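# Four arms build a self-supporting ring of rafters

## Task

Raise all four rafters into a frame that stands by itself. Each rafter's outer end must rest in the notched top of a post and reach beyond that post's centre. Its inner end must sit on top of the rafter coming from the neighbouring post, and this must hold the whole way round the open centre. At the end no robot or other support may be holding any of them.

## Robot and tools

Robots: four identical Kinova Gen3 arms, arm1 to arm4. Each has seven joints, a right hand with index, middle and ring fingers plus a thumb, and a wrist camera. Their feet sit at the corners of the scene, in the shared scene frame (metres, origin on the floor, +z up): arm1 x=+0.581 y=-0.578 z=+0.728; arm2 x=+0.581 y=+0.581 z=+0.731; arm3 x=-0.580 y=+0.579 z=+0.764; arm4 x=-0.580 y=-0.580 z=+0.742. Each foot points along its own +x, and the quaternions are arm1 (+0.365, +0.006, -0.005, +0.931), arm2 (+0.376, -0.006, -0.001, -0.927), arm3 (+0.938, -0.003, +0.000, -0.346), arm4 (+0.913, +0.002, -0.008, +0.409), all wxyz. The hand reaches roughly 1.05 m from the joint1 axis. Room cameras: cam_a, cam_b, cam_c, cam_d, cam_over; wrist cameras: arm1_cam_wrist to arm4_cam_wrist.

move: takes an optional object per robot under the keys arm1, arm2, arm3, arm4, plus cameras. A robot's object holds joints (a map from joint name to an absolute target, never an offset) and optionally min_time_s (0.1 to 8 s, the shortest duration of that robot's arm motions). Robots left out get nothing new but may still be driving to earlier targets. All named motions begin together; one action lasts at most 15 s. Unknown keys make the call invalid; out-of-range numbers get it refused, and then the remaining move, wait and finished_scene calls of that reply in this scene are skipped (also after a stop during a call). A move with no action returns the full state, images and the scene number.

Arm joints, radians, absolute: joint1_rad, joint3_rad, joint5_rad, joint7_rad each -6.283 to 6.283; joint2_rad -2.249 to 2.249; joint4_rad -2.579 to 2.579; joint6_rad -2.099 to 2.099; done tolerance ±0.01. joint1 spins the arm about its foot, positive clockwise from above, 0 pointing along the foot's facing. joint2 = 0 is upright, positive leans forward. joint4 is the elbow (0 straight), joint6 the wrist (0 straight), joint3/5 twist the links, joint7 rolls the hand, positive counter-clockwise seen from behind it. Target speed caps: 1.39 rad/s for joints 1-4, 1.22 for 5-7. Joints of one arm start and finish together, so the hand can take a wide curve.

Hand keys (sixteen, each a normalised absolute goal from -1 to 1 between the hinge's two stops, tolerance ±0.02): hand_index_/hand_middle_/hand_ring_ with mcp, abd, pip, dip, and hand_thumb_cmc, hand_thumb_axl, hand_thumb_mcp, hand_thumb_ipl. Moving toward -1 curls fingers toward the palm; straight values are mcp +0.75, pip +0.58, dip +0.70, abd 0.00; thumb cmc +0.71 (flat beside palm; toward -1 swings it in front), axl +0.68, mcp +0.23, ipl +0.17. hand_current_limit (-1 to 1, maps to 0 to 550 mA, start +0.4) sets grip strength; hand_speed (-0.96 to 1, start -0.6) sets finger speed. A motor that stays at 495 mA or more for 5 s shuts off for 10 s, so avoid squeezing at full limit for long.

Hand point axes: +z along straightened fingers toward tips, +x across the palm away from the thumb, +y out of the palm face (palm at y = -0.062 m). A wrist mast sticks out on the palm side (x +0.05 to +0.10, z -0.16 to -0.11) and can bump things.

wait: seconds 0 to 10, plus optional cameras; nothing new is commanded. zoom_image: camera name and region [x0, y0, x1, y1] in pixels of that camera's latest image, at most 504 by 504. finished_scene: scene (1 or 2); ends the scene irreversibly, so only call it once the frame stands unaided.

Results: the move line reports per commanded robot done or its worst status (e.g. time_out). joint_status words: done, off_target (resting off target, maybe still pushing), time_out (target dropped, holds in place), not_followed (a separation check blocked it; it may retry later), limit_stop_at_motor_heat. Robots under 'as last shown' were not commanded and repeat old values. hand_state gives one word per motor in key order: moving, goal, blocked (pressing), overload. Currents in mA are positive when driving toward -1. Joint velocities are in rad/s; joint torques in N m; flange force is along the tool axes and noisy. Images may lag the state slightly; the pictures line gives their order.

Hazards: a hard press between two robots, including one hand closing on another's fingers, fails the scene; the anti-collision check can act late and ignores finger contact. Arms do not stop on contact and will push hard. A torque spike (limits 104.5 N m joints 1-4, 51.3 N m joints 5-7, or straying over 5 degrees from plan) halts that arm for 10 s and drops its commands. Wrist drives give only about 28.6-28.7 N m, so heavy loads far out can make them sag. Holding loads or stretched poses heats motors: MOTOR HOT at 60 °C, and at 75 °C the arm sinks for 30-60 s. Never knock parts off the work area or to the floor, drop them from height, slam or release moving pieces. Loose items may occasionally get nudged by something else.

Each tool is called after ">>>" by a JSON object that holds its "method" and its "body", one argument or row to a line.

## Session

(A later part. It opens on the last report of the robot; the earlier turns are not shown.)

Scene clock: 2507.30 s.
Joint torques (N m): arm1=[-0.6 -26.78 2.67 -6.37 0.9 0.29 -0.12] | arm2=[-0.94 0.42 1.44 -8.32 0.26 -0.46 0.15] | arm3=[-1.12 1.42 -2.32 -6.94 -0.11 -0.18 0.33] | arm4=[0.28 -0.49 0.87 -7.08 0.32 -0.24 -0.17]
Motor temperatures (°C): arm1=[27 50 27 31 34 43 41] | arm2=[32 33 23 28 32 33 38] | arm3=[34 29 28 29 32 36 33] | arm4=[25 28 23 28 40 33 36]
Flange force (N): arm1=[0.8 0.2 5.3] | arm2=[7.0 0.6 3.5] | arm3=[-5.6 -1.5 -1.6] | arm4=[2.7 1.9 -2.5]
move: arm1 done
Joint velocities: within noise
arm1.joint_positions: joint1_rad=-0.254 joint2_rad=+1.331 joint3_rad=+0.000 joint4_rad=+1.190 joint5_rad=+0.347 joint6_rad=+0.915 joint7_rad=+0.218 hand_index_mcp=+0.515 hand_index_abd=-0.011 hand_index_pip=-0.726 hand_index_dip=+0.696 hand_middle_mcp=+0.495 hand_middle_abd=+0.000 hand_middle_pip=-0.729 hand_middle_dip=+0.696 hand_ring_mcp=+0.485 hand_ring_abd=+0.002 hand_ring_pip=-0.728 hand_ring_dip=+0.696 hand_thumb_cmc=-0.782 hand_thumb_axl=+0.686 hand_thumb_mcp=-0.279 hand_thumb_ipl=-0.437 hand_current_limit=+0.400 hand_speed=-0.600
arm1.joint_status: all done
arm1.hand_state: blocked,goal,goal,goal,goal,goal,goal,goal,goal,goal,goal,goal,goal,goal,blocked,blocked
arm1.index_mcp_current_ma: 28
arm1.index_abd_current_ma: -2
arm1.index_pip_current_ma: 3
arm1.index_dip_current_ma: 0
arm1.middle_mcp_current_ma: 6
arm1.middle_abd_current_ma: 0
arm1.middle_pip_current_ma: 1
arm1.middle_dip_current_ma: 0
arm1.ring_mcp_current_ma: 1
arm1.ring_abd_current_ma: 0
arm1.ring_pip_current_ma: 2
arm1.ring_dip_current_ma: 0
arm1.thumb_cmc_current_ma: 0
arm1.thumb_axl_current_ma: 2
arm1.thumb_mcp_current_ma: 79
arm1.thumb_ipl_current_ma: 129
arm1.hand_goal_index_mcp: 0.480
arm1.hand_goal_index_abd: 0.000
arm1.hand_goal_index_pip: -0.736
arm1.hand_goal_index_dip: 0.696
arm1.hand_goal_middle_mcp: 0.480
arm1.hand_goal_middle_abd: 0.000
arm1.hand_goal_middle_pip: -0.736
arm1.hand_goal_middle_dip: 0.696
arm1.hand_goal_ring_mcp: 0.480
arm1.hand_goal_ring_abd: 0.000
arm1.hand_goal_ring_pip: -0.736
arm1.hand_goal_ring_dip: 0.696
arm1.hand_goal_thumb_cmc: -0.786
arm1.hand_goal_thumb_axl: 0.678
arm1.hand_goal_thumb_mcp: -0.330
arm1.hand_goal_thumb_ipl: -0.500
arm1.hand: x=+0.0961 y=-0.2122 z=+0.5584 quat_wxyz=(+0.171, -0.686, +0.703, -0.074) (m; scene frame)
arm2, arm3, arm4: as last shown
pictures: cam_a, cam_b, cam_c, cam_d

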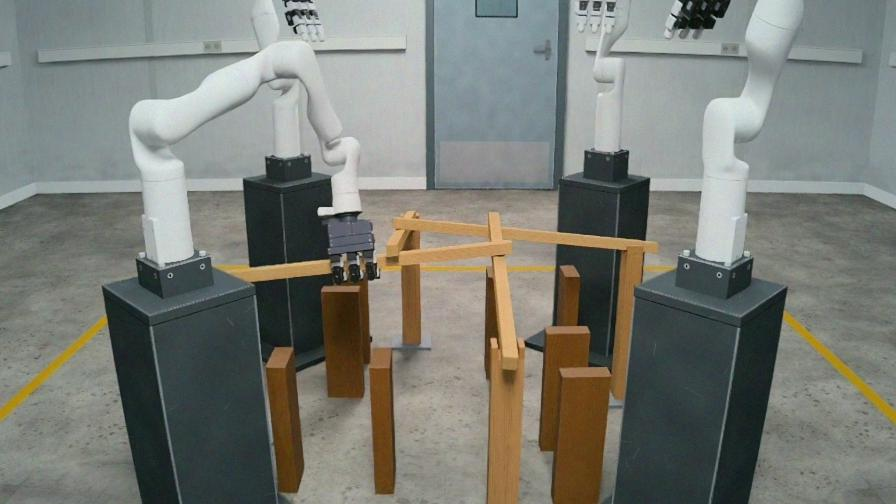

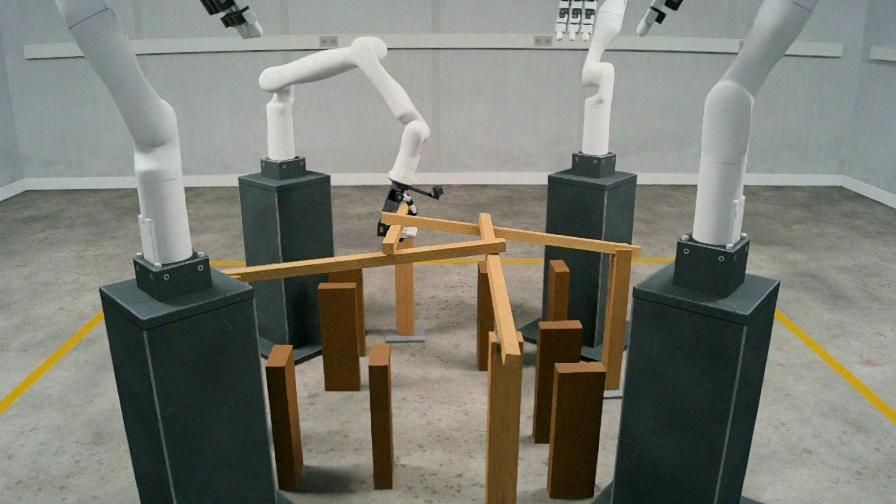

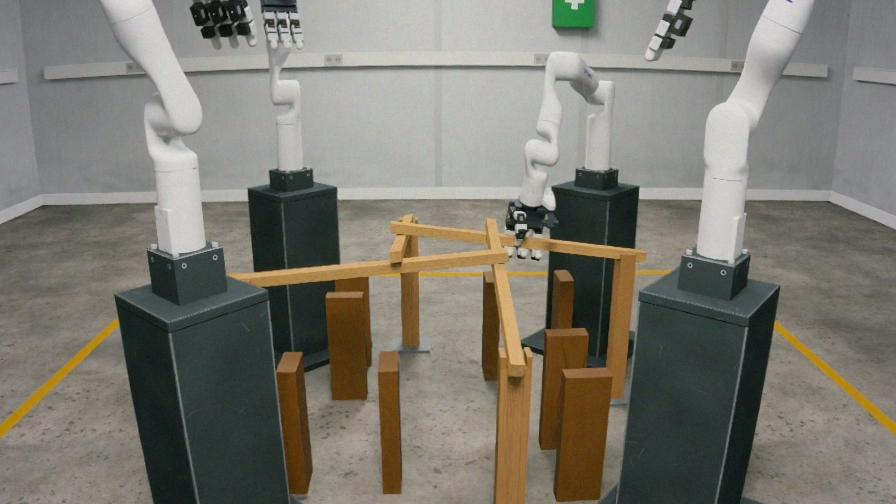

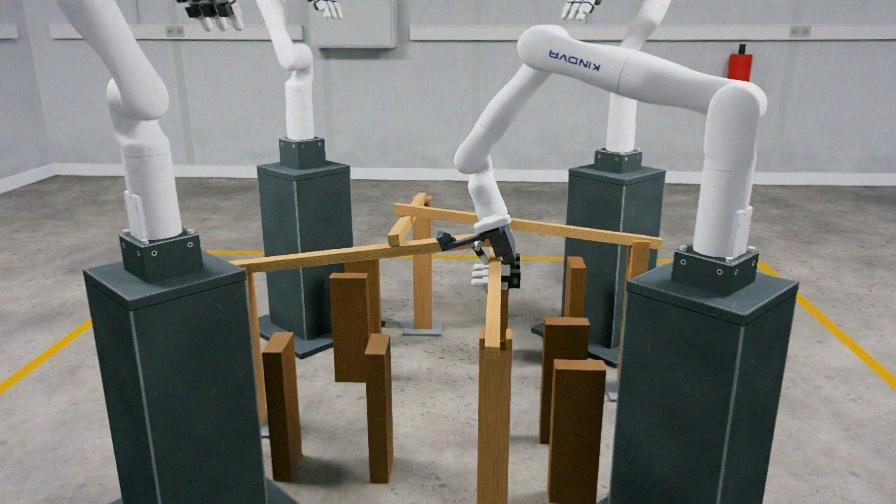

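>>> {"method": "move", "body": {
  "cameras": ["cam_over"]
}}

>>> {"method": "zoom_image", "body": {
  "camera": "cam_over",
  "region": [450, 380, 540, 470]
}}

>>> {"method": "zoom_image", "body": {
  "camera": "cam_over",
  "region": [260, 80, 660, 300]
}}

Scene clock: 2531.43 s.
Joint torques (N m): arm1=[-0.6 -26.77 2.67 -6.38 0.95 0.27 -0.12] | arm2=[-0.93 0.41 1.42 -8.3 0.26 -0.45 0.16] | arm3=[-1.14 1.31 -2.21 -6.88 -0.06 -0.17 0.33] | arm4=[0.27 -0.5 0.9 -7.1 0.3 -0.23 -0.15]
Motor temperatures (°C): arm1=[27 48 27 31 33 43 41] | arm2=[32 32 23 28 32 33 38] | arm3=[34 29 28 29 32 36 33] | arm4=[25 28 23 28 40 33 36]
Flange force (N): arm1=[0.8 0.2 5.3] | arm2=[6.9 0.6 3.5] | arm3=[-5.2 -1.1 -1.9] | arm4=[2.8 2.0 -2.4]
Joint velocities: within noise
arm1.joint_positions: joint1_rad=-0.254 joint2_rad=+1.331 joint3_rad=+0.000 joint4_rad=+1.190 joint5_rad=+0.347 joint6_rad=+0.915 joint7_rad=+0.218 hand_index_mcp=+0.515 hand_index_abd=-0.011 hand_index_pip=-0.726 hand_index_dip=+0.696 hand_middle_mcp=+0.495 hand_middle_abd=+0.000 hand_middle_pip=-0.729 hand_middle_dip=+0.696 hand_ring_mcp=+0.485 hand_ring_abd=+0.002 hand_ring_pip=-0.728 hand_ring_dip=+0.696 hand_thumb_cmc=-0.782 hand_thumb_axl=+0.686 hand_thumb_mcp=-0.279 hand_thumb_ipl=-0.437 hand_current_limit=+0.400 hand_speed=-0.600
arm1.joint_status: all done
arm1.hand_state: blocked,goal,goal,goal,goal,goal,goal,goal,goal,goal,goal,goal,goal,goal,blocked,blocked
arm1.index_mcp_current_ma: 28
arm1.index_abd_current_ma: -2
arm1.index_pip_current_ma: 3
arm1.index_dip_current_ma: 0
arm1.middle_mcp_current_ma: 6
arm1.middle_abd_current_ma: 0
arm1.middle_pip_current_ma: 1
arm1.middle_dip_current_ma: 0
arm1.ring_mcp_current_ma: 1
arm1.ring_abd_current_ma: 0
arm1.ring_pip_current_ma: 2
arm1.ring_dip_current_ma: 0
arm1.thumb_cmc_current_ma: 0
arm1.thumb_axl_current_ma: 2
arm1.thumb_mcp_current_ma: 79
arm1.thumb_ipl_current_ma: 129
arm1.hand_goal_index_mcp: 0.480
arm1.hand_goal_index_abd: 0.000
arm1.hand_goal_index_pip: -0.736
arm1.hand_goal_index_dip: 0.696
arm1.hand_goal_middle_mcp: 0.480
arm1.hand_goal_middle_abd: 0.000
arm1.hand_goal_middle_pip: -0.736
arm1.hand_goal_middle_dip: 0.696
arm1.hand_goal_ring_mcp: 0.480
arm1.hand_goal_ring_abd: 0.000
arm1.hand_goal_ring_pip: -0.736
arm1.hand_goal_ring_dip: 0.696
arm1.hand_goal_thumb_cmc: -0.786
arm1.hand_goal_thumb_axl: 0.678
arm1.hand_goal_thumb_mcp: -0.330
arm1.hand_goal_thumb_ipl: -0.500
arm1.hand: x=+0.0961 y=-0.2122 z=+0.5584 quat_wxyz=(+0.171, -0.686, +0.703, -0.074) (m; scene frame)
arm2.joint_positions: joint1_rad=+0.439 joint2_rad=-0.420 joint3_rad=+0.000 joint4_rad=+1.413 joint5_rad=+0.000 joint6_rad=+1.980 joint7_rad=+0.200 hand_index_mcp=+0.482 hand_index_abd=-0.003 hand_index_pip=+0.576 hand_index_dip=+0.696 hand_middle_mcp=+0.482 hand_middle_abd=-0.003 hand_middle_pip=+0.576 hand_middle_dip=+0.696 hand_ring_mcp=+0.482 hand_ring_abd=+0.000 hand_ring_pip=+0.576 hand_ring_dip=+0.696 hand_thumb_cmc=-0.785 hand_thumb_axl=+0.680 hand_thumb_mcp=+0.216 hand_thumb_ipl=+0.164 hand_current_limit=+0.400 hand_speed=-0.850
arm2.joint_status: not commanded
arm2.hand_state: goal,goal,goal,goal,goal,goal,goal,goal,goal,goal,goal,goal,goal,goal,goal,goal
arm2.index_mcp_current_ma: 9
arm2.index_abd_current_ma: -11
arm2.index_pip_current_ma: -7
arm2.index_dip_current_ma: 0
arm2.middle_mcp_current_ma: 9
arm2.middle_abd_current_ma: -12
arm2.middle_pip_current_ma: -7
arm2.middle_dip_current_ma: 0
arm2.ring_mcp_current_ma: 9
arm2.ring_abd_current_ma: 0
arm2.ring_pip_current_ma: -7
arm2.ring_dip_current_ma: 0
arm2.thumb_cmc_current_ma: 5
arm2.thumb_axl_current_ma: 10
arm2.thumb_mcp_current_ma: -56
arm2.thumb_ipl_current_ma: -23
arm2.hand_goal_index_mcp: 0.480
arm2.hand_goal_index_abd: 0.000
arm2.hand_goal_index_pip: 0.578
arm2.hand_goal_index_dip: 0.696
arm2.hand_goal_middle_mcp: 0.480
arm2.hand_goal_middle_abd: 0.000
arm2.hand_goal_middle_pip: 0.578
arm2.hand_goal_middle_dip: 0.696
arm2.hand_goal_ring_mcp: 0.480
arm2.hand_goal_ring_abd: 0.000
arm2.hand_goal_ring_pip: 0.578
arm2.hand_goal_ring_dip: 0.696
arm2.hand_goal_thumb_cmc: -0.786
arm2.hand_goal_thumb_axl: 0.678
arm2.hand_goal_thumb_mcp: 0.226
arm2.hand_goal_thumb_ipl: 0.168
arm2.hand: x=+0.3603 y=+0.5390 z=+1.2917 quat_wxyz=(+0.069, +0.864, -0.495, -0.058) (m; scene frame)
arm3.joint_positions: joint1_rad=-0.260 joint2_rad=-0.450 joint3_rad=+0.000 joint4_rad=+1.500 joint5_rad=+0.000 joint6_rad=+1.970 joint7_rad=+0.180 hand_index_mcp=+0.481 hand_index_abd=-0.003 hand_index_pip=+0.576 hand_index_dip=+0.696 hand_middle_mcp=+0.482 hand_middle_abd=+0.000 hand_middle_pip=+0.576 hand_middle_dip=+0.696 hand_ring_mcp=+0.481 hand_ring_abd=+0.001 hand_ring_pip=+0.576 hand_ring_dip=+0.696 hand_thumb_cmc=-0.785 hand_thumb_axl=+0.680 hand_thumb_mcp=+0.215 hand_thumb_ipl=+0.164 hand_current_limit=+0.400 hand_speed=-0.850
arm3.joint_status: not commanded
arm3.hand_state: goal,goal,goal,goal,goal,goal,goal,goal,goal,goal,goal,goal,goal,goal,goal,goal
arm3.index_mcp_current_ma: 0
arm3.index_abd_current_ma: -1
arm3.index_pip_current_ma: 0
arm3.index_dip_current_ma: 0
arm3.middle_mcp_current_ma: 0
arm3.middle_abd_current_ma: 0
arm3.middle_pip_current_ma: 0
arm3.middle_dip_current_ma: 0
arm3.ring_mcp_current_ma: 0
arm3.ring_abd_current_ma: 0
arm3.ring_pip_current_ma: 0
arm3.ring_dip_current_ma: 0
arm3.thumb_cmc_current_ma: 0
arm3.thumb_axl_current_ma: 1
arm3.thumb_mcp_current_ma: -11
arm3.thumb_ipl_current_ma: -2
arm3.hand_goal_index_mcp: 0.480
arm3.hand_goal_index_abd: 0.000
arm3.hand_goal_index_pip: 0.578
arm3.hand_goal_index_dip: 0.696
arm3.hand_goal_middle_mcp: 0.480
arm3.hand_goal_middle_abd: 0.000
arm3.hand_goal_middle_pip: 0.578
arm3.hand_goal_middle_dip: 0.696
arm3.hand_goal_ring_mcp: 0.480
arm3.hand_goal_ring_abd: 0.000
arm3.hand_goal_ring_pip: 0.578
arm3.hand_goal_ring_dip: 0.696
arm3.hand_goal_thumb_cmc: -0.786
arm3.hand_goal_thumb_axl: 0.678
arm3.hand_goal_thumb_mcp: 0.226
arm3.hand_goal_thumb_ipl: 0.168
arm3.hand: x=-0.3995 y=+0.4614 z=+1.2953 quat_wxyz=(+0.056, +0.793, +0.606, +0.025) (m; scene frame)
arm4.joint_positions: joint1_rad=-0.040 joint2_rad=-0.380 joint3_rad=+0.000 joint4_rad=+1.490 joint5_rad=+0.000 joint6_rad=+1.980 joint7_rad=+0.240 hand_index_mcp=+0.482 hand_index_abd=+0.000 hand_index_pip=+0.576 hand_index_dip=+0.696 hand_middle_mcp=+0.482 hand_middle_abd=+0.000 hand_middle_pip=+0.576 hand_middle_dip=+0.696 hand_ring_mcp=+0.482 hand_ring_abd=+0.002 hand_ring_pip=+0.576 hand_ring_dip=+0.696 hand_thumb_cmc=-0.785 hand_thumb_axl=+0.679 hand_thumb_mcp=+0.216 hand_thumb_ipl=+0.164 hand_current_limit=+0.400 hand_speed=-0.850
arm4.joint_status: not commanded
arm4.hand_state: goal,goal,goal,goal,goal,goal,goal,goal,goal,goal,goal,goal,goal,goal,goal,goal
arm4.index_mcp_current_ma: 4
arm4.index_abd_current_ma: 0
arm4.index_pip_current_ma: -3
arm4.index_dip_current_ma: 0
arm4.middle_mcp_current_ma: 4
arm4.middle_abd_current_ma: 0
arm4.middle_pip_current_ma: -4
arm4.middle_dip_current_ma: 0
arm4.ring_mcp_current_ma: 4
arm4.ring_abd_current_ma: 4
arm4.ring_pip_current_ma: -3
arm4.ring_dip_current_ma: 0
arm4.thumb_cmc_current_ma: 3
arm4.thumb_axl_current_ma: 3
arm4.thumb_mcp_current_ma: -38
arm4.thumb_ipl_current_ma: -13
arm4.hand_goal_index_mcp: 0.480
arm4.hand_goal_index_abd: 0.000
arm4.hand_goal_index_pip: 0.578
arm4.hand_goal_index_dip: 0.696
arm4.hand_goal_middle_mcp: 0.480
arm4.hand_goal_middle_abd: 0.000
arm4.hand_goal_middle_pip: 0.578
arm4.hand_goal_middle_dip: 0.696
arm4.hand_goal_ring_mcp: 0.480
arm4.hand_goal_ring_abd: 0.000
arm4.hand_goal_ring_pip: 0.578
arm4.hand_goal_ring_dip: 0.696
arm4.hand_goal_thumb_cmc: -0.786
arm4.hand_goal_thumb_axl: 0.678
arm4.hand_goal_thumb_mcp: 0.226
arm4.hand_goal_thumb_ipl: 0.168
arm4.hand: x=-0.4200 y=-0.4261 z=+1.2644 quat_wxyz=(+0.016, +0.222, +0.974, +0.030) (m; scene frame)
pictures: cam_over

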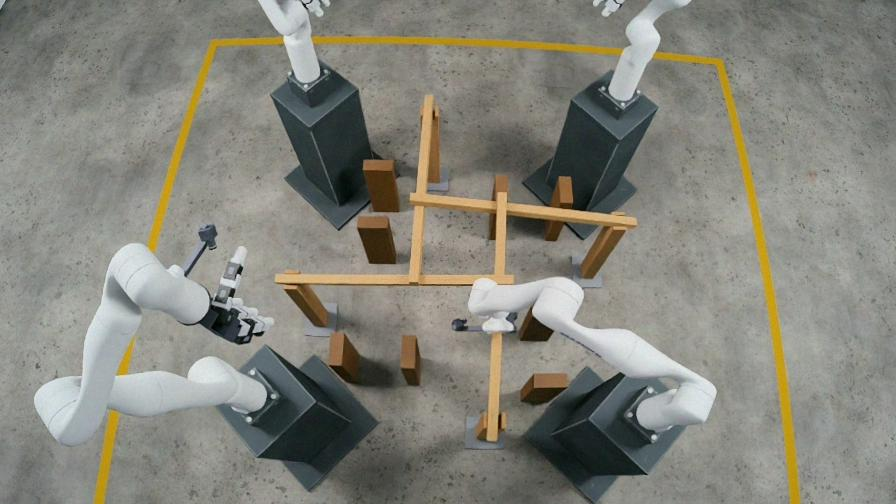

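Scaled by 5.600 from the camera's 896x504 image, which has a finer 1280x720 frame.

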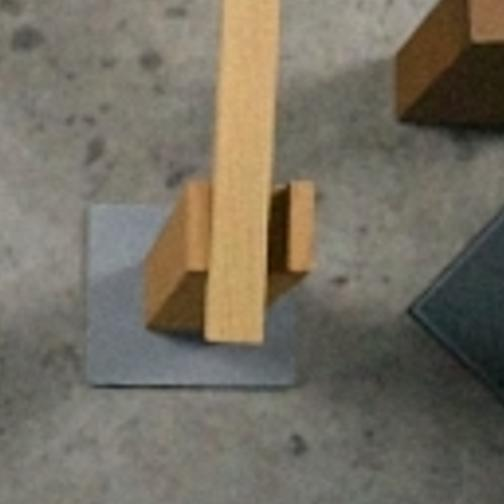

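Scaled by 1.260 from the camera's 896x504 image, which has a finer 1280x720 frame.

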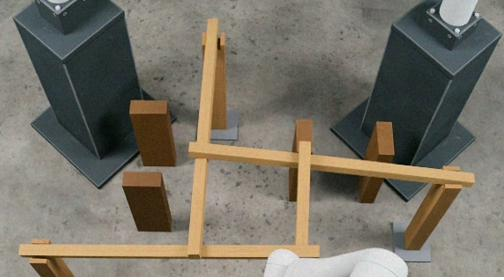

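>>> {"method": "move", "body": {
  "arm1": {"joints": {"joint1_rad": -0.2438, "joint2_rad": 1.3420, "joint3_rad": 0, "joint4_rad": 1.1826, "joint5_rad": 0.3347, "joint6_rad": 0.9124, "joint7_rad": 0.2390}, "min_time_s": 2.5},
  "cameras": ["cam_a", "cam_c", "cam_d", "cam_over"]
}}

>>> {"method": "zoom_image", "body": {
  "camera": "cam_a",
  "region": [360, 180, 680, 380]
}}

>>> {"method": "zoom_image", "body": {
  "camera": "cam_c",
  "region": [360, 180, 460, 280]
}}

>>> {"method": "zoom_image", "body": {
  "camera": "cam_over",
  "region": [450, 380, 540, 470]
}}

>>> {"method": "zoom_image", "body": {
  "camera": "cam_d",
  "region": [440, 280, 560, 380]
}}

Scene clock: 2557.97 s.
Joint torques (N m): arm1=[1.5 -17.37 3.21 -2.21 0.6 1.07 -0.01] | arm2=[-0.93 0.42 1.43 -8.32 0.27 -0.44 0.16] | arm3=[-1.14 1.24 -2.37 -6.91 -0.16 -0.18 0.32] | arm4=[0.31 -0.46 0.75 -7.03 0.3 -0.25 -0.17]
Motor temperatures (°C): arm1=[27 47 26 31 33 43 41] | arm2=[32 32 23 28 32 33 38] | arm3=[34 29 28 29 32 36 33] | arm4=[25 28 23 28 40 33 36]
Flange force (N): arm1=[0.5 -0.7 -9.0] | arm2=[7.0 0.6 3.5] | arm3=[-5.9 -1.1 -1.9] | arm4=[2.2 1.8 -2.7]
move: arm1 done
Joint velocities: within noise
arm1.joint_positions: joint1_rad=-0.244 joint2_rad=+1.342 joint3_rad=+0.000 joint4_rad=+1.183 joint5_rad=+0.335 joint6_rad=+0.912 joint7_rad=+0.239 hand_index_mcp=+0.498 hand_index_abd=+0.001 hand_index_pip=-0.728 hand_index_dip=+0.696 hand_middle_mcp=+0.486 hand_middle_abd=-0.002 hand_middle_pip=-0.729 hand_middle_dip=+0.696 hand_ring_mcp=+0.485 hand_ring_abd=+0.001 hand_ring_pip=-0.728 hand_ring_dip=+0.696 hand_thumb_cmc=-0.782 hand_thumb_axl=+0.682 hand_thumb_mcp=-0.262 hand_thumb_ipl=-0.468 hand_current_limit=+0.400 hand_speed=-0.600
arm1.joint_status: all done
arm1.hand_state: goal,goal,goal,goal,goal,goal,goal,goal,goal,goal,goal,goal,goal,goal,blocked,blocked
arm1.index_mcp_current_ma: 9
arm1.index_abd_current_ma: 0
arm1.index_pip_current_ma: 2
arm1.index_dip_current_ma: 0
arm1.middle_mcp_current_ma: 1
arm1.middle_abd_current_ma: 0
arm1.middle_pip_current_ma: 1
arm1.middle_dip_current_ma: 0
arm1.ring_mcp_current_ma: 1
arm1.ring_abd_current_ma: 0
arm1.ring_pip_current_ma: 2
arm1.ring_dip_current_ma: 0
arm1.thumb_cmc_current_ma: 0
arm1.thumb_axl_current_ma: 1
arm1.thumb_mcp_current_ma: 136
arm1.thumb_ipl_current_ma: 37
arm1.hand_goal_index_mcp: 0.480
arm1.hand_goal_index_abd: 0.000
arm1.hand_goal_index_pip: -0.736
arm1.hand_goal_index_dip: 0.696
arm1.hand_goal_middle_mcp: 0.480
arm1.hand_goal_middle_abd: 0.000
arm1.hand_goal_middle_pip: -0.736
arm1.hand_goal_middle_dip: 0.696
arm1.hand_goal_ring_mcp: 0.480
arm1.hand_goal_ring_abd: 0.000
arm1.hand_goal_ring_pip: -0.736
arm1.hand_goal_ring_dip: 0.696
arm1.hand_goal_thumb_cmc: -0.786
arm1.hand_goal_thumb_axl: 0.678
arm1.hand_goal_thumb_mcp: -0.330
arm1.hand_goal_thumb_ipl: -0.500
arm1.on_its_own: hand_thumb_ipl moved -0.031 toward your old target -0.500
arm1.hand: x=+0.0992 y=-0.2115 z=+0.5526 quat_wxyz=(+0.166, -0.687, +0.703, -0.079) (m; scene frame)
arm2, arm3, arm4: as last shown
pictures: cam_a, cam_c, cam_d, cam_over

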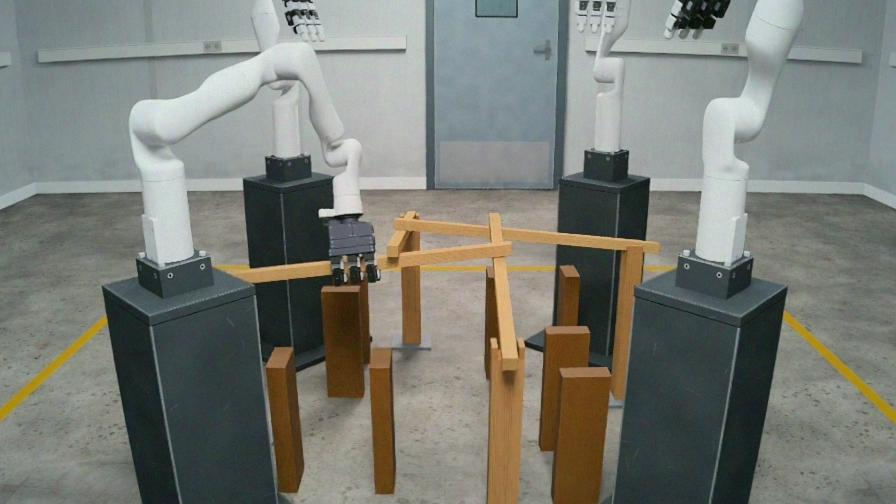

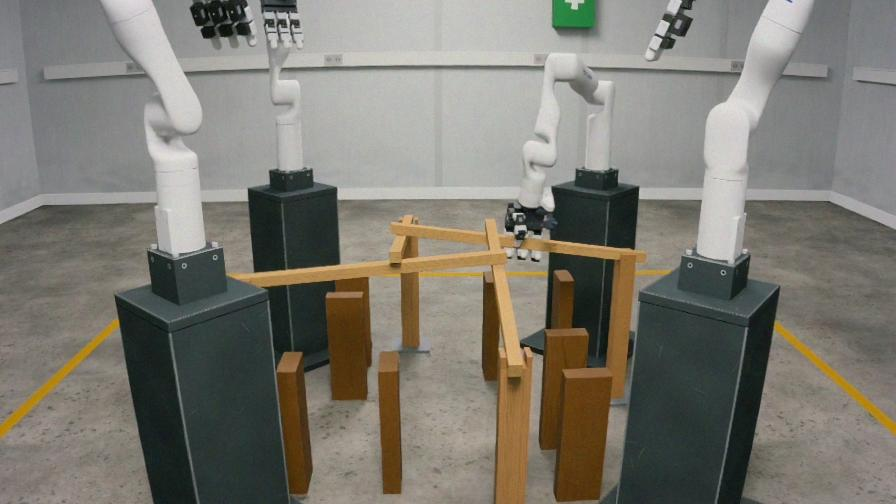

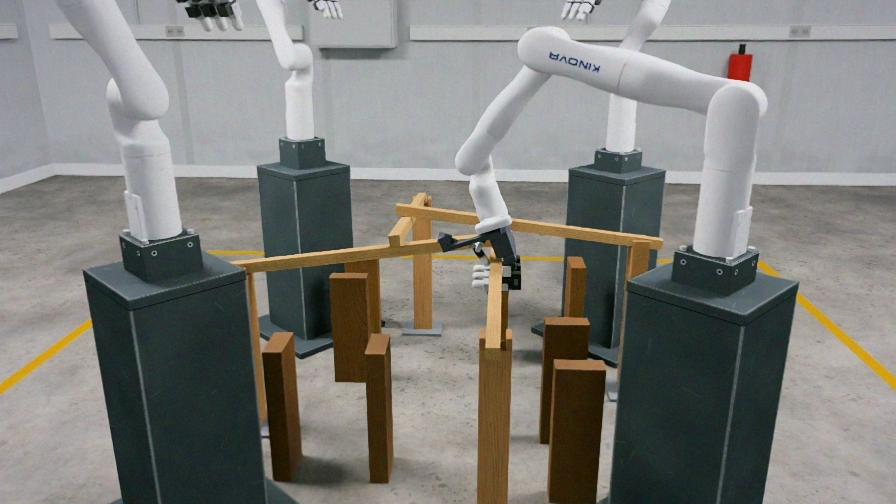

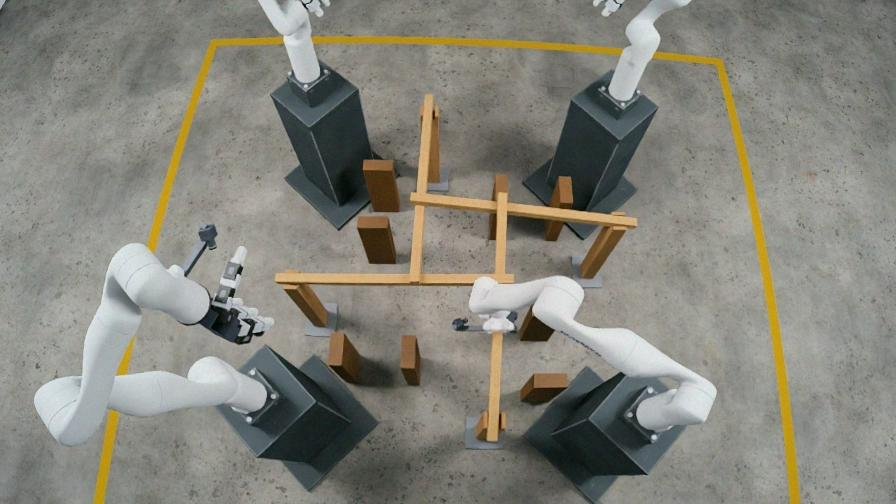

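Scaled by 1.575 from the camera's 896x504 image, which has a finer 1280x720 frame.

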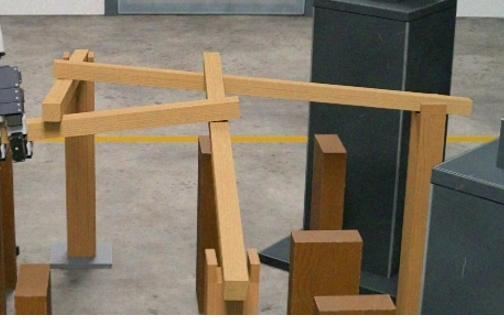

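Scaled by 5.040 from the camera's 896x504 image, which has a finer 1280x720 frame.

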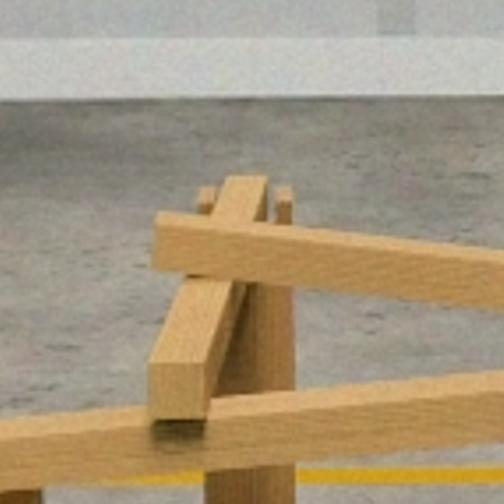

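Scaled by 5.600 from the camera's 896x504 image, which has a finer 1280x720 frame.

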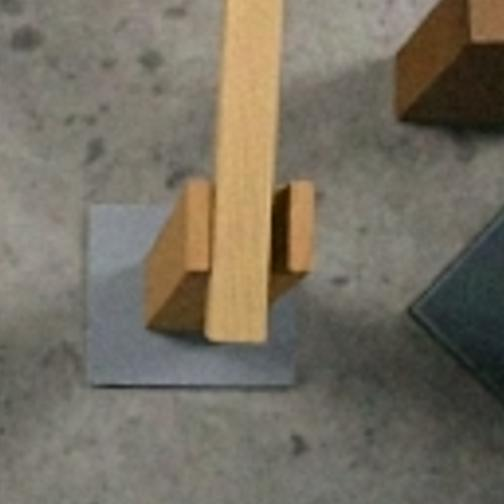

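Scaled by 4.200 from the camera's 896x504 image, which has a finer 1280x720 frame.

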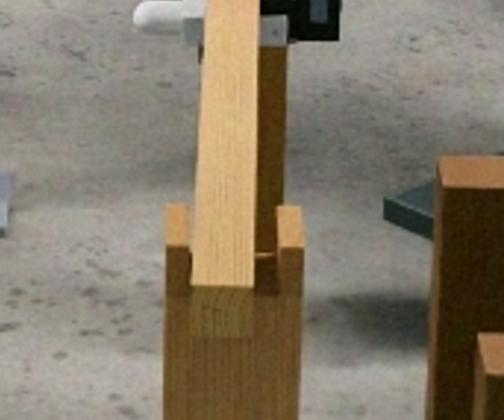

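>>> {"method": "move", "body": {
  "arm1": {"joints": {"joint1_rad": -0.2438, "joint2_rad": 1.3347, "joint3_rad": 0, "joint4_rad": 1.1867, "joint5_rad": 0.3338, "joint6_rad": 0.9154, "joint7_rad": 0.2404}, "min_time_s": 1.5},
  "cameras": ["cam_a", "cam_c", "cam_d"]
}}

>>> {"method": "zoom_image", "body": {
  "camera": "cam_c",
  "region": [360, 180, 680, 380]
}}

>>> {"method": "zoom_image", "body": {
  "camera": "cam_d",
  "region": [440, 280, 560, 380]
}}

Scene clock: 2572.10 s.
Joint torques (N m): arm1=[-0.29 -25.68 2.58 -5.05 0.6 0.95 -0.15] | arm2=[-0.94 0.43 1.41 -8.35 0.29 -0.46 0.14] | arm3=[-1.15 1.36 -2.36 -6.94 -0.1 -0.18 0.3] | arm4=[0.23 -0.51 0.92 -7.11 0.32 -0.24 -0.13]
Motor temperatures (°C): arm1=[27 46 26 31 33 43 41] | arm2=[32 31 23 28 32 33 38] | arm3=[34 29 28 29 32 36 33] | arm4=[25 28 23 28 40 33 36]
Flange force (N): arm1=[-0.4 2.1 4.7] | arm2=[6.9 0.5 3.6] | arm3=[-5.8 -1.4 -1.6] | arm4=[2.9 2.0 -2.4]
move: arm1 done
Joint velocities: within noise
arm1.joint_positions: joint1_rad=-0.244 joint2_rad=+1.335 joint3_rad=+0.000 joint4_rad=+1.187 joint5_rad=+0.334 joint6_rad=+0.915 joint7_rad=+0.240 hand_index_mcp=+0.494 hand_index_abd=+0.000 hand_index_pip=-0.728 hand_index_dip=+0.696 hand_middle_mcp=+0.489 hand_middle_abd=+0.000 hand_middle_pip=-0.729 hand_middle_dip=+0.696 hand_ring_mcp=+0.489 hand_ring_abd=+0.001 hand_ring_pip=-0.728 hand_ring_dip=+0.696 hand_thumb_cmc=-0.782 hand_thumb_axl=+0.684 hand_thumb_mcp=-0.262 hand_thumb_ipl=-0.461 hand_current_limit=+0.400 hand_speed=-0.600
arm1.joint_status: all done
arm1.hand_state: goal,goal,goal,goal,goal,goal,goal,goal,goal,goal,goal,goal,goal,goal,blocked,blocked
arm1.index_mcp_current_ma: 5
arm1.index_abd_current_ma: 0
arm1.index_pip_current_ma: 2
arm1.index_dip_current_ma: 0
arm1.middle_mcp_current_ma: 2
arm1.middle_abd_current_ma: 0
arm1.middle_pip_current_ma: 1
arm1.middle_dip_current_ma: 0
arm1.ring_mcp_current_ma: 2
arm1.ring_abd_current_ma: 0
arm1.ring_pip_current_ma: 2
arm1.ring_dip_current_ma: 0
arm1.thumb_cmc_current_ma: 0
arm1.thumb_axl_current_ma: 1
arm1.thumb_mcp_current_ma: 136
arm1.thumb_ipl_current_ma: 53
arm1.hand_goal_index_mcp: 0.480
arm1.hand_goal_index_abd: 0.000
arm1.hand_goal_index_pip: -0.736
arm1.hand_goal_index_dip: 0.696
arm1.hand_goal_middle_mcp: 0.480
arm1.hand_goal_middle_abd: 0.000
arm1.hand_goal_middle_pip: -0.736
arm1.hand_goal_middle_dip: 0.696
arm1.hand_goal_ring_mcp: 0.480
arm1.hand_goal_ring_abd: 0.000
arm1.hand_goal_ring_pip: -0.736
arm1.hand_goal_ring_dip: 0.696
arm1.hand_goal_thumb_cmc: -0.786
arm1.hand_goal_thumb_axl: 0.678
arm1.hand_goal_thumb_mcp: -0.330
arm1.hand_goal_thumb_ipl: -0.500
arm1.hand: x=+0.0991 y=-0.2115 z=+0.5561 quat_wxyz=(+0.166, -0.687, +0.703, -0.079) (m; scene frame)
arm2, arm3, arm4: as last shown
pictures: cam_a, cam_c, cam_d

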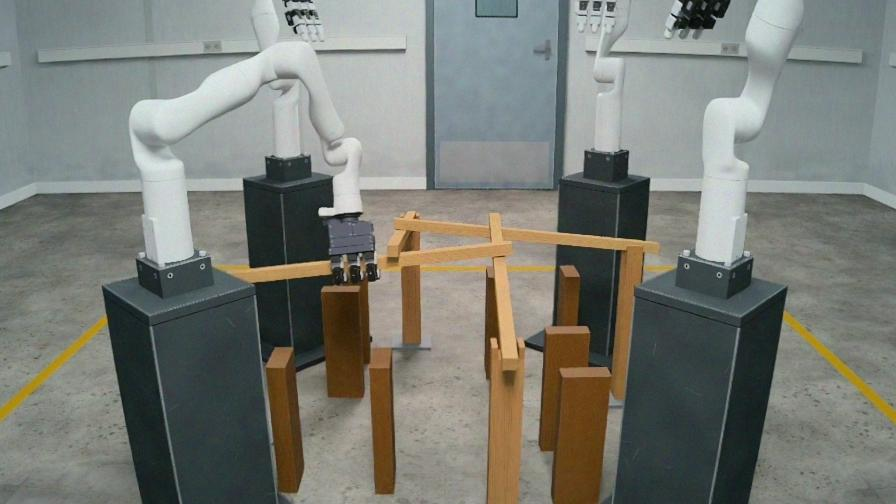

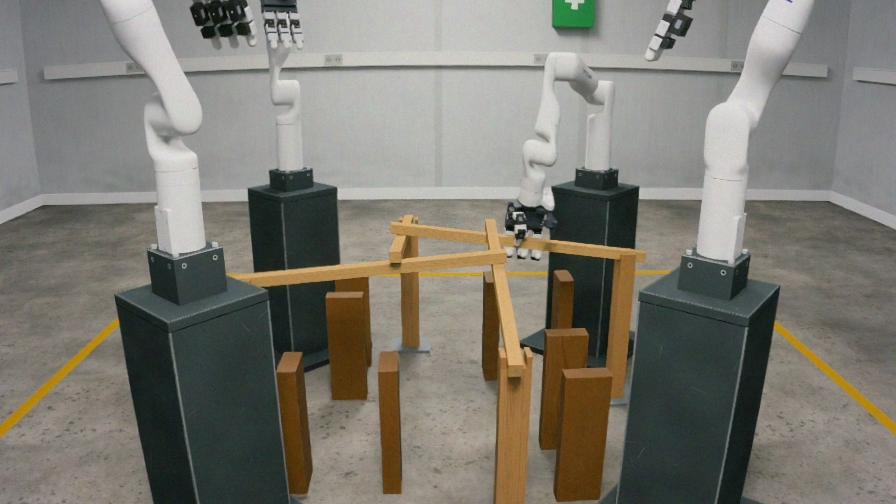

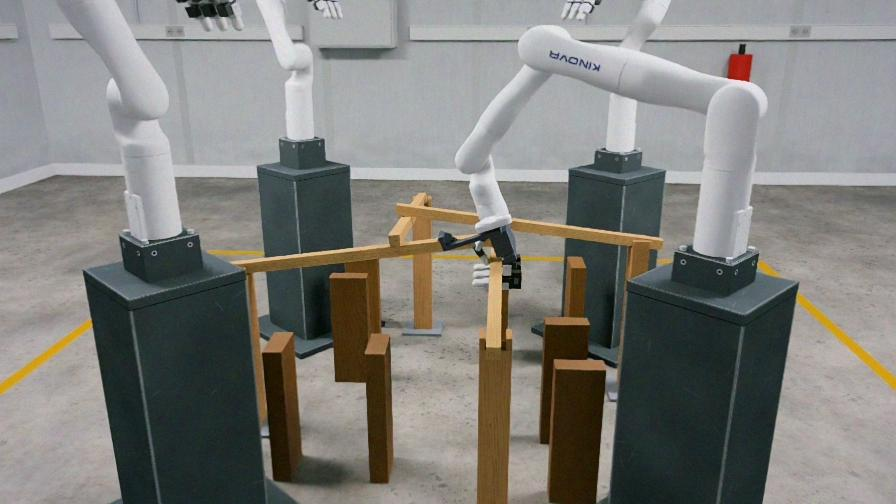

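Scaled by 1.575 from the camera's 896x504 image, which has a finer 1280x720 frame.

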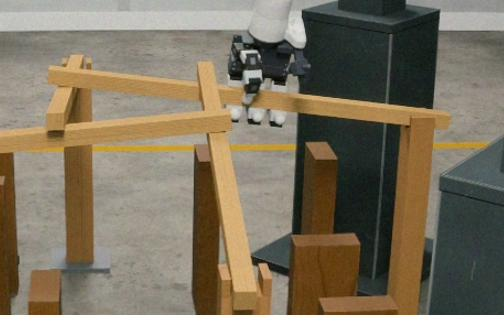

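Scaled by 4.200 from the camera's 896x504 image, which has a finer 1280x720 frame.

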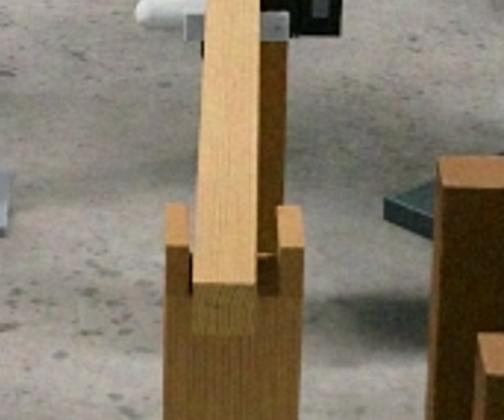

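>>> {"method": "move", "body": {
  "arm1": {"joints": {"joint2_rad": 1.3386, "joint4_rad": 1.1845, "joint5_rad": 0.3343, "joint6_rad": 0.9138, "joint7_rad": 0.2397}, "min_time_s": 1},
  "cameras": []
}}

>>> {"method": "move", "body": {
  "arm1": {"joints": {"hand_speed": -0.85, "hand_thumb_ipl": 0.168, "hand_thumb_mcp": 0.226}},
  "cameras": ["cam_a", "cam_c", "cam_d"]
}}

>>> {"method": "zoom_image", "body": {
  "camera": "cam_c",
  "region": [360, 180, 680, 380]
}}

>>> {"method": "zoom_image", "body": {
  "camera": "cam_d",
  "region": [440, 220, 560, 380]
}}

Scene clock: 2582.33 s.
Joint torques (N m): arm1=[-0.31 -20.06 1.82 -4.53 0.45 -0.22 0.13] | arm2=[-0.94 0.42 1.4 -8.3 0.27 -0.43 0.16] | arm3=[-1.13 1.36 -2.34 -6.83 -0.09 -0.17 0.34] | arm4=[0.26 -0.51 0.94 -7.05 0.35 -0.21 -0.17]
Motor temperatures (°C): arm1=[27 47 26 31 33 44 41] | arm2=[32 31 23 28 32 33 38] | arm3=[34 29 28 29 32 36 33] | arm4=[25 28 23 28 40 33 36]
Flange force (N): arm1=[0.2 -4.0 -5.8] | arm2=[6.9 0.6 3.5] | arm3=[-5.7 -1.2 -2.0] | arm4=[2.9 2.1 -2.5]
move: arm1 done
Joint velocities: within noise
arm1.joint_positions: joint1_rad=-0.244 joint2_rad=+1.339 joint3_rad=+0.000 joint4_rad=+1.184 joint5_rad=+0.334 joint6_rad=+0.914 joint7_rad=+0.240 hand_index_mcp=+0.498 hand_index_abd=+0.002 hand_index_pip=-0.728 hand_index_dip=+0.696 hand_middle_mcp=+0.487 hand_middle_abd=+0.000 hand_middle_pip=-0.729 hand_middle_dip=+0.696 hand_ring_mcp=+0.486 hand_ring_abd=+0.001 hand_ring_pip=-0.728 hand_ring_dip=+0.696 hand_thumb_cmc=-0.782 hand_thumb_axl=+0.684 hand_thumb_mcp=-0.262 hand_thumb_ipl=-0.463 hand_current_limit=+0.400 hand_speed=-0.600
arm1.joint_status: all done
arm1.hand_state: goal,goal,goal,goal,goal,goal,goal,goal,goal,goal,goal,goal,goal,goal,blocked,blocked
arm1.index_mcp_current_ma: 8
arm1.index_abd_current_ma: 0
arm1.index_pip_current_ma: 2
arm1.index_dip_current_ma: 0
arm1.middle_mcp_current_ma: 2
arm1.middle_abd_current_ma: 0
arm1.middle_pip_current_ma: 1
arm1.middle_dip_current_ma: 0
arm1.ring_mcp_current_ma: 1
arm1.ring_abd_current_ma: 0
arm1.ring_pip_current_ma: 2
arm1.ring_dip_current_ma: 0
arm1.thumb_cmc_current_ma: 0
arm1.thumb_axl_current_ma: 1
arm1.thumb_mcp_current_ma: 136
arm1.thumb_ipl_current_ma: 47
arm1.hand_goal_index_mcp: 0.480
arm1.hand_goal_index_abd: 0.000
arm1.hand_goal_index_pip: -0.736
arm1.hand_goal_index_dip: 0.696
arm1.hand_goal_middle_mcp: 0.480
arm1.hand_goal_middle_abd: 0.000
arm1.hand_goal_middle_pip: -0.736
arm1.hand_goal_middle_dip: 0.696
arm1.hand_goal_ring_mcp: 0.480
arm1.hand_goal_ring_abd: 0.000
arm1.hand_goal_ring_pip: -0.736
arm1.hand_goal_ring_dip: 0.696
arm1.hand_goal_thumb_cmc: -0.786
arm1.hand_goal_thumb_axl: 0.678
arm1.hand_goal_thumb_mcp: -0.330
arm1.hand_goal_thumb_ipl: -0.500
arm1.hand: x=+0.0991 y=-0.2115 z=+0.5543 quat_wxyz=(+0.166, -0.687, +0.703, -0.079) (m; scene frame)
arm2, arm3, arm4: as last shown
pictures: none
No camera images: "cameras" was empty.

Scene clock: 2584.47 s.
Joint torques (N m): arm1=[-1.16 -22.63 1.3 -5.15 0.31 -0.04 0.04] | arm2=[-0.94 0.41 1.44 -8.3 0.3 -0.43 0.13] | arm3=[-1.13 1.31 -2.3 -6.88 -0.1 -0.16 0.3] | arm4=[0.32 -0.51 0.81 -7.09 0.35 -0.24 -0.21]
Motor temperatures (°C): arm1=[27 47 26 31 33 44 41] | arm2=[32 31 23 28 32 33 38] | arm3=[34 29 28 29 32 36 33] | arm4=[25 28 23 28 40 33 36]
Flange force (N): arm1=[-0.9 -2.8 -1.1] | arm2=[7.0 0.6 3.5] | arm3=[-5.7 -1.1 -1.9] | arm4=[2.3 1.9 -2.4]
move: arm1 done
Joint velocities: within noise
arm1.joint_positions: joint1_rad=-0.244 joint2_rad=+1.339 joint3_rad=+0.000 joint4_rad=+1.185 joint5_rad=+0.334 joint6_rad=+0.914 joint7_rad=+0.240 hand_index_mcp=+0.496 hand_index_abd=+0.002 hand_index_pip=-0.728 hand_index_dip=+0.696 hand_middle_mcp=+0.485 hand_middle_abd=+0.000 hand_middle_pip=-0.729 hand_middle_dip=+0.696 hand_ring_mcp=+0.485 hand_ring_abd=+0.001 hand_ring_pip=-0.728 hand_ring_dip=+0.696 hand_thumb_cmc=-0.784 hand_thumb_axl=+0.680 hand_thumb_mcp=+0.217 hand_thumb_ipl=+0.164 hand_current_limit=+0.400 hand_speed=-0.850
arm1.joint_status: all done
arm1.hand_state: goal,goal,goal,goal,goal,goal,goal,goal,goal,goal,goal,goal,goal,goal,goal,goal
arm1.index_mcp_current_ma: 7
arm1.index_abd_current_ma: 0
arm1.index_pip_current_ma: 2
arm1.index_dip_current_ma: 0
arm1.middle_mcp_current_ma: 1
arm1.middle_abd_current_ma: 0
arm1.middle_pip_current_ma: 1
arm1.middle_dip_current_ma: 0
arm1.ring_mcp_current_ma: 1
arm1.ring_abd_current_ma: 0
arm1.ring_pip_current_ma: 2
arm1.ring_dip_current_ma: 0
arm1.thumb_cmc_current_ma: 0
arm1.thumb_axl_current_ma: 0
arm1.thumb_mcp_current_ma: -3
arm1.thumb_ipl_current_ma: -1
arm1.hand_goal_index_mcp: 0.480
arm1.hand_goal_index_abd: 0.000
arm1.hand_goal_index_pip: -0.736
arm1.hand_goal_index_dip: 0.696
arm1.hand_goal_middle_mcp: 0.480
arm1.hand_goal_middle_abd: 0.000
arm1.hand_goal_middle_pip: -0.736
arm1.hand_goal_middle_dip: 0.696
arm1.hand_goal_ring_mcp: 0.480
arm1.hand_goal_ring_abd: 0.000
arm1.hand_goal_ring_pip: -0.736
arm1.hand_goal_ring_dip: 0.696
arm1.hand_goal_thumb_cmc: -0.786
arm1.hand_goal_thumb_axl: 0.678
arm1.hand_goal_thumb_mcp: 0.226
arm1.hand_goal_thumb_ipl: 0.168
arm1.hand: x=+0.0991 y=-0.2115 z=+0.5542 quat_wxyz=(+0.166, -0.687, +0.703, -0.079) (m; scene frame)
arm2, arm3, arm4: as last shown
pictures: cam_a, cam_c, cam_d

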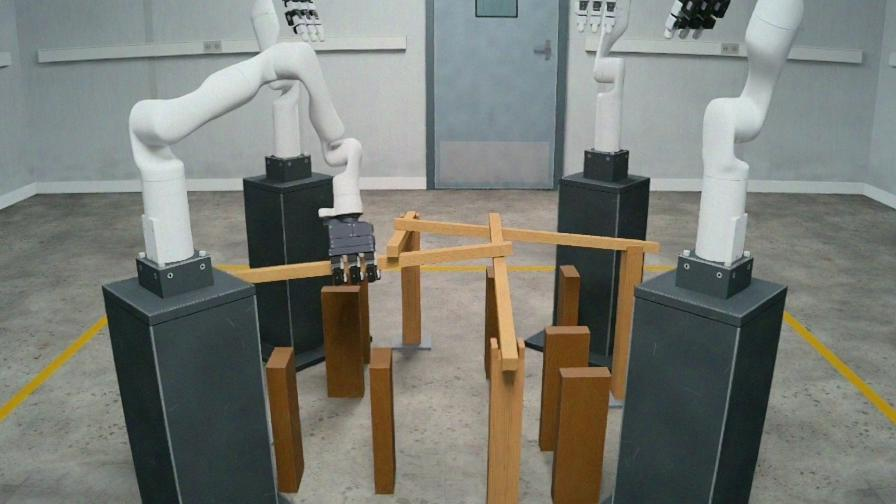

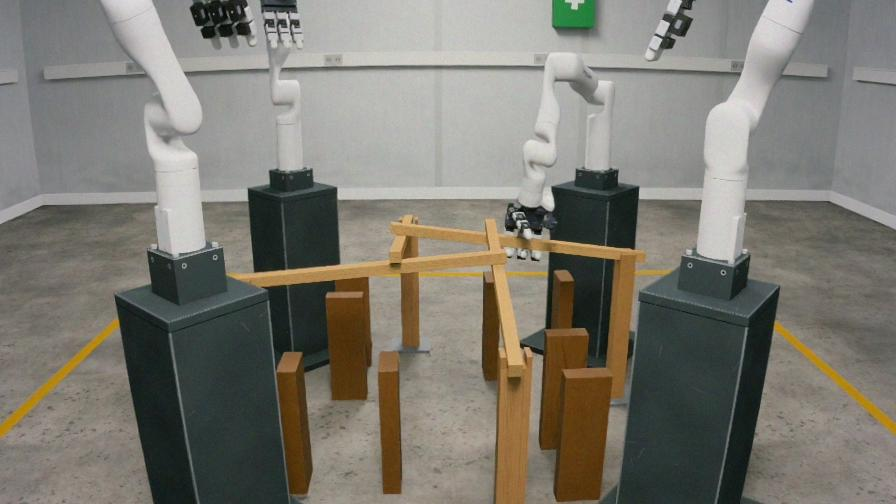

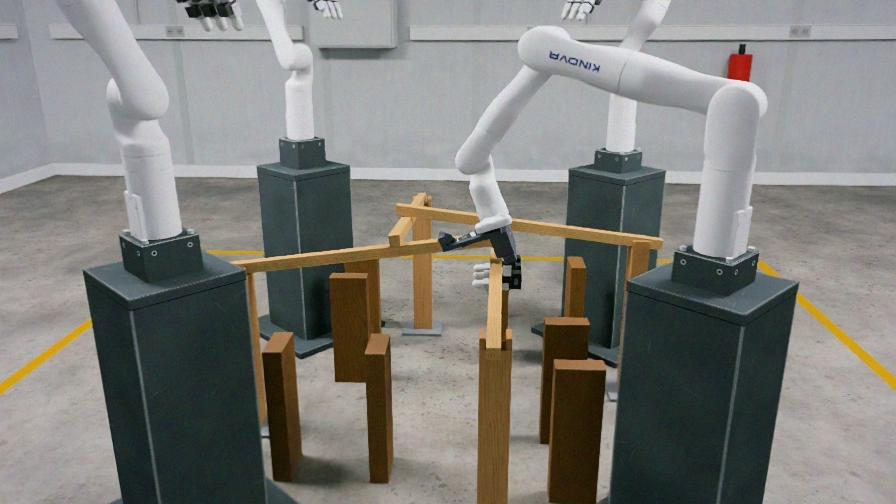

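Scaled by 1.575 from the camera's 896x504 image, which has a finer 1280x720 frame.

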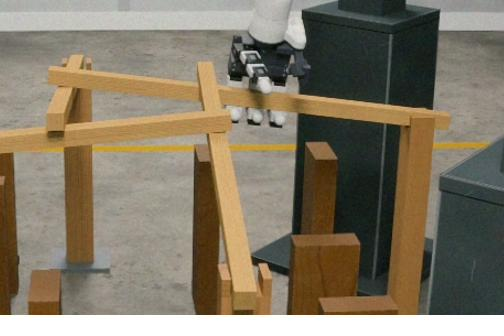

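Scaled by 3.150 from the camera's 896x504 image, which has a finer 1280x720 frame.

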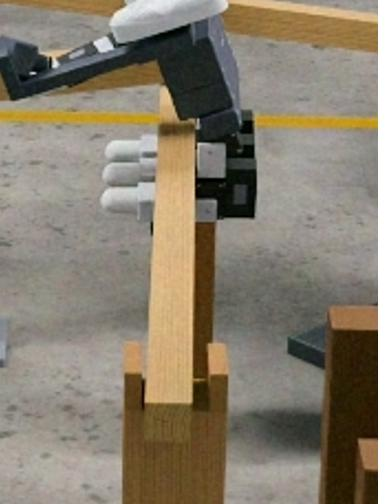

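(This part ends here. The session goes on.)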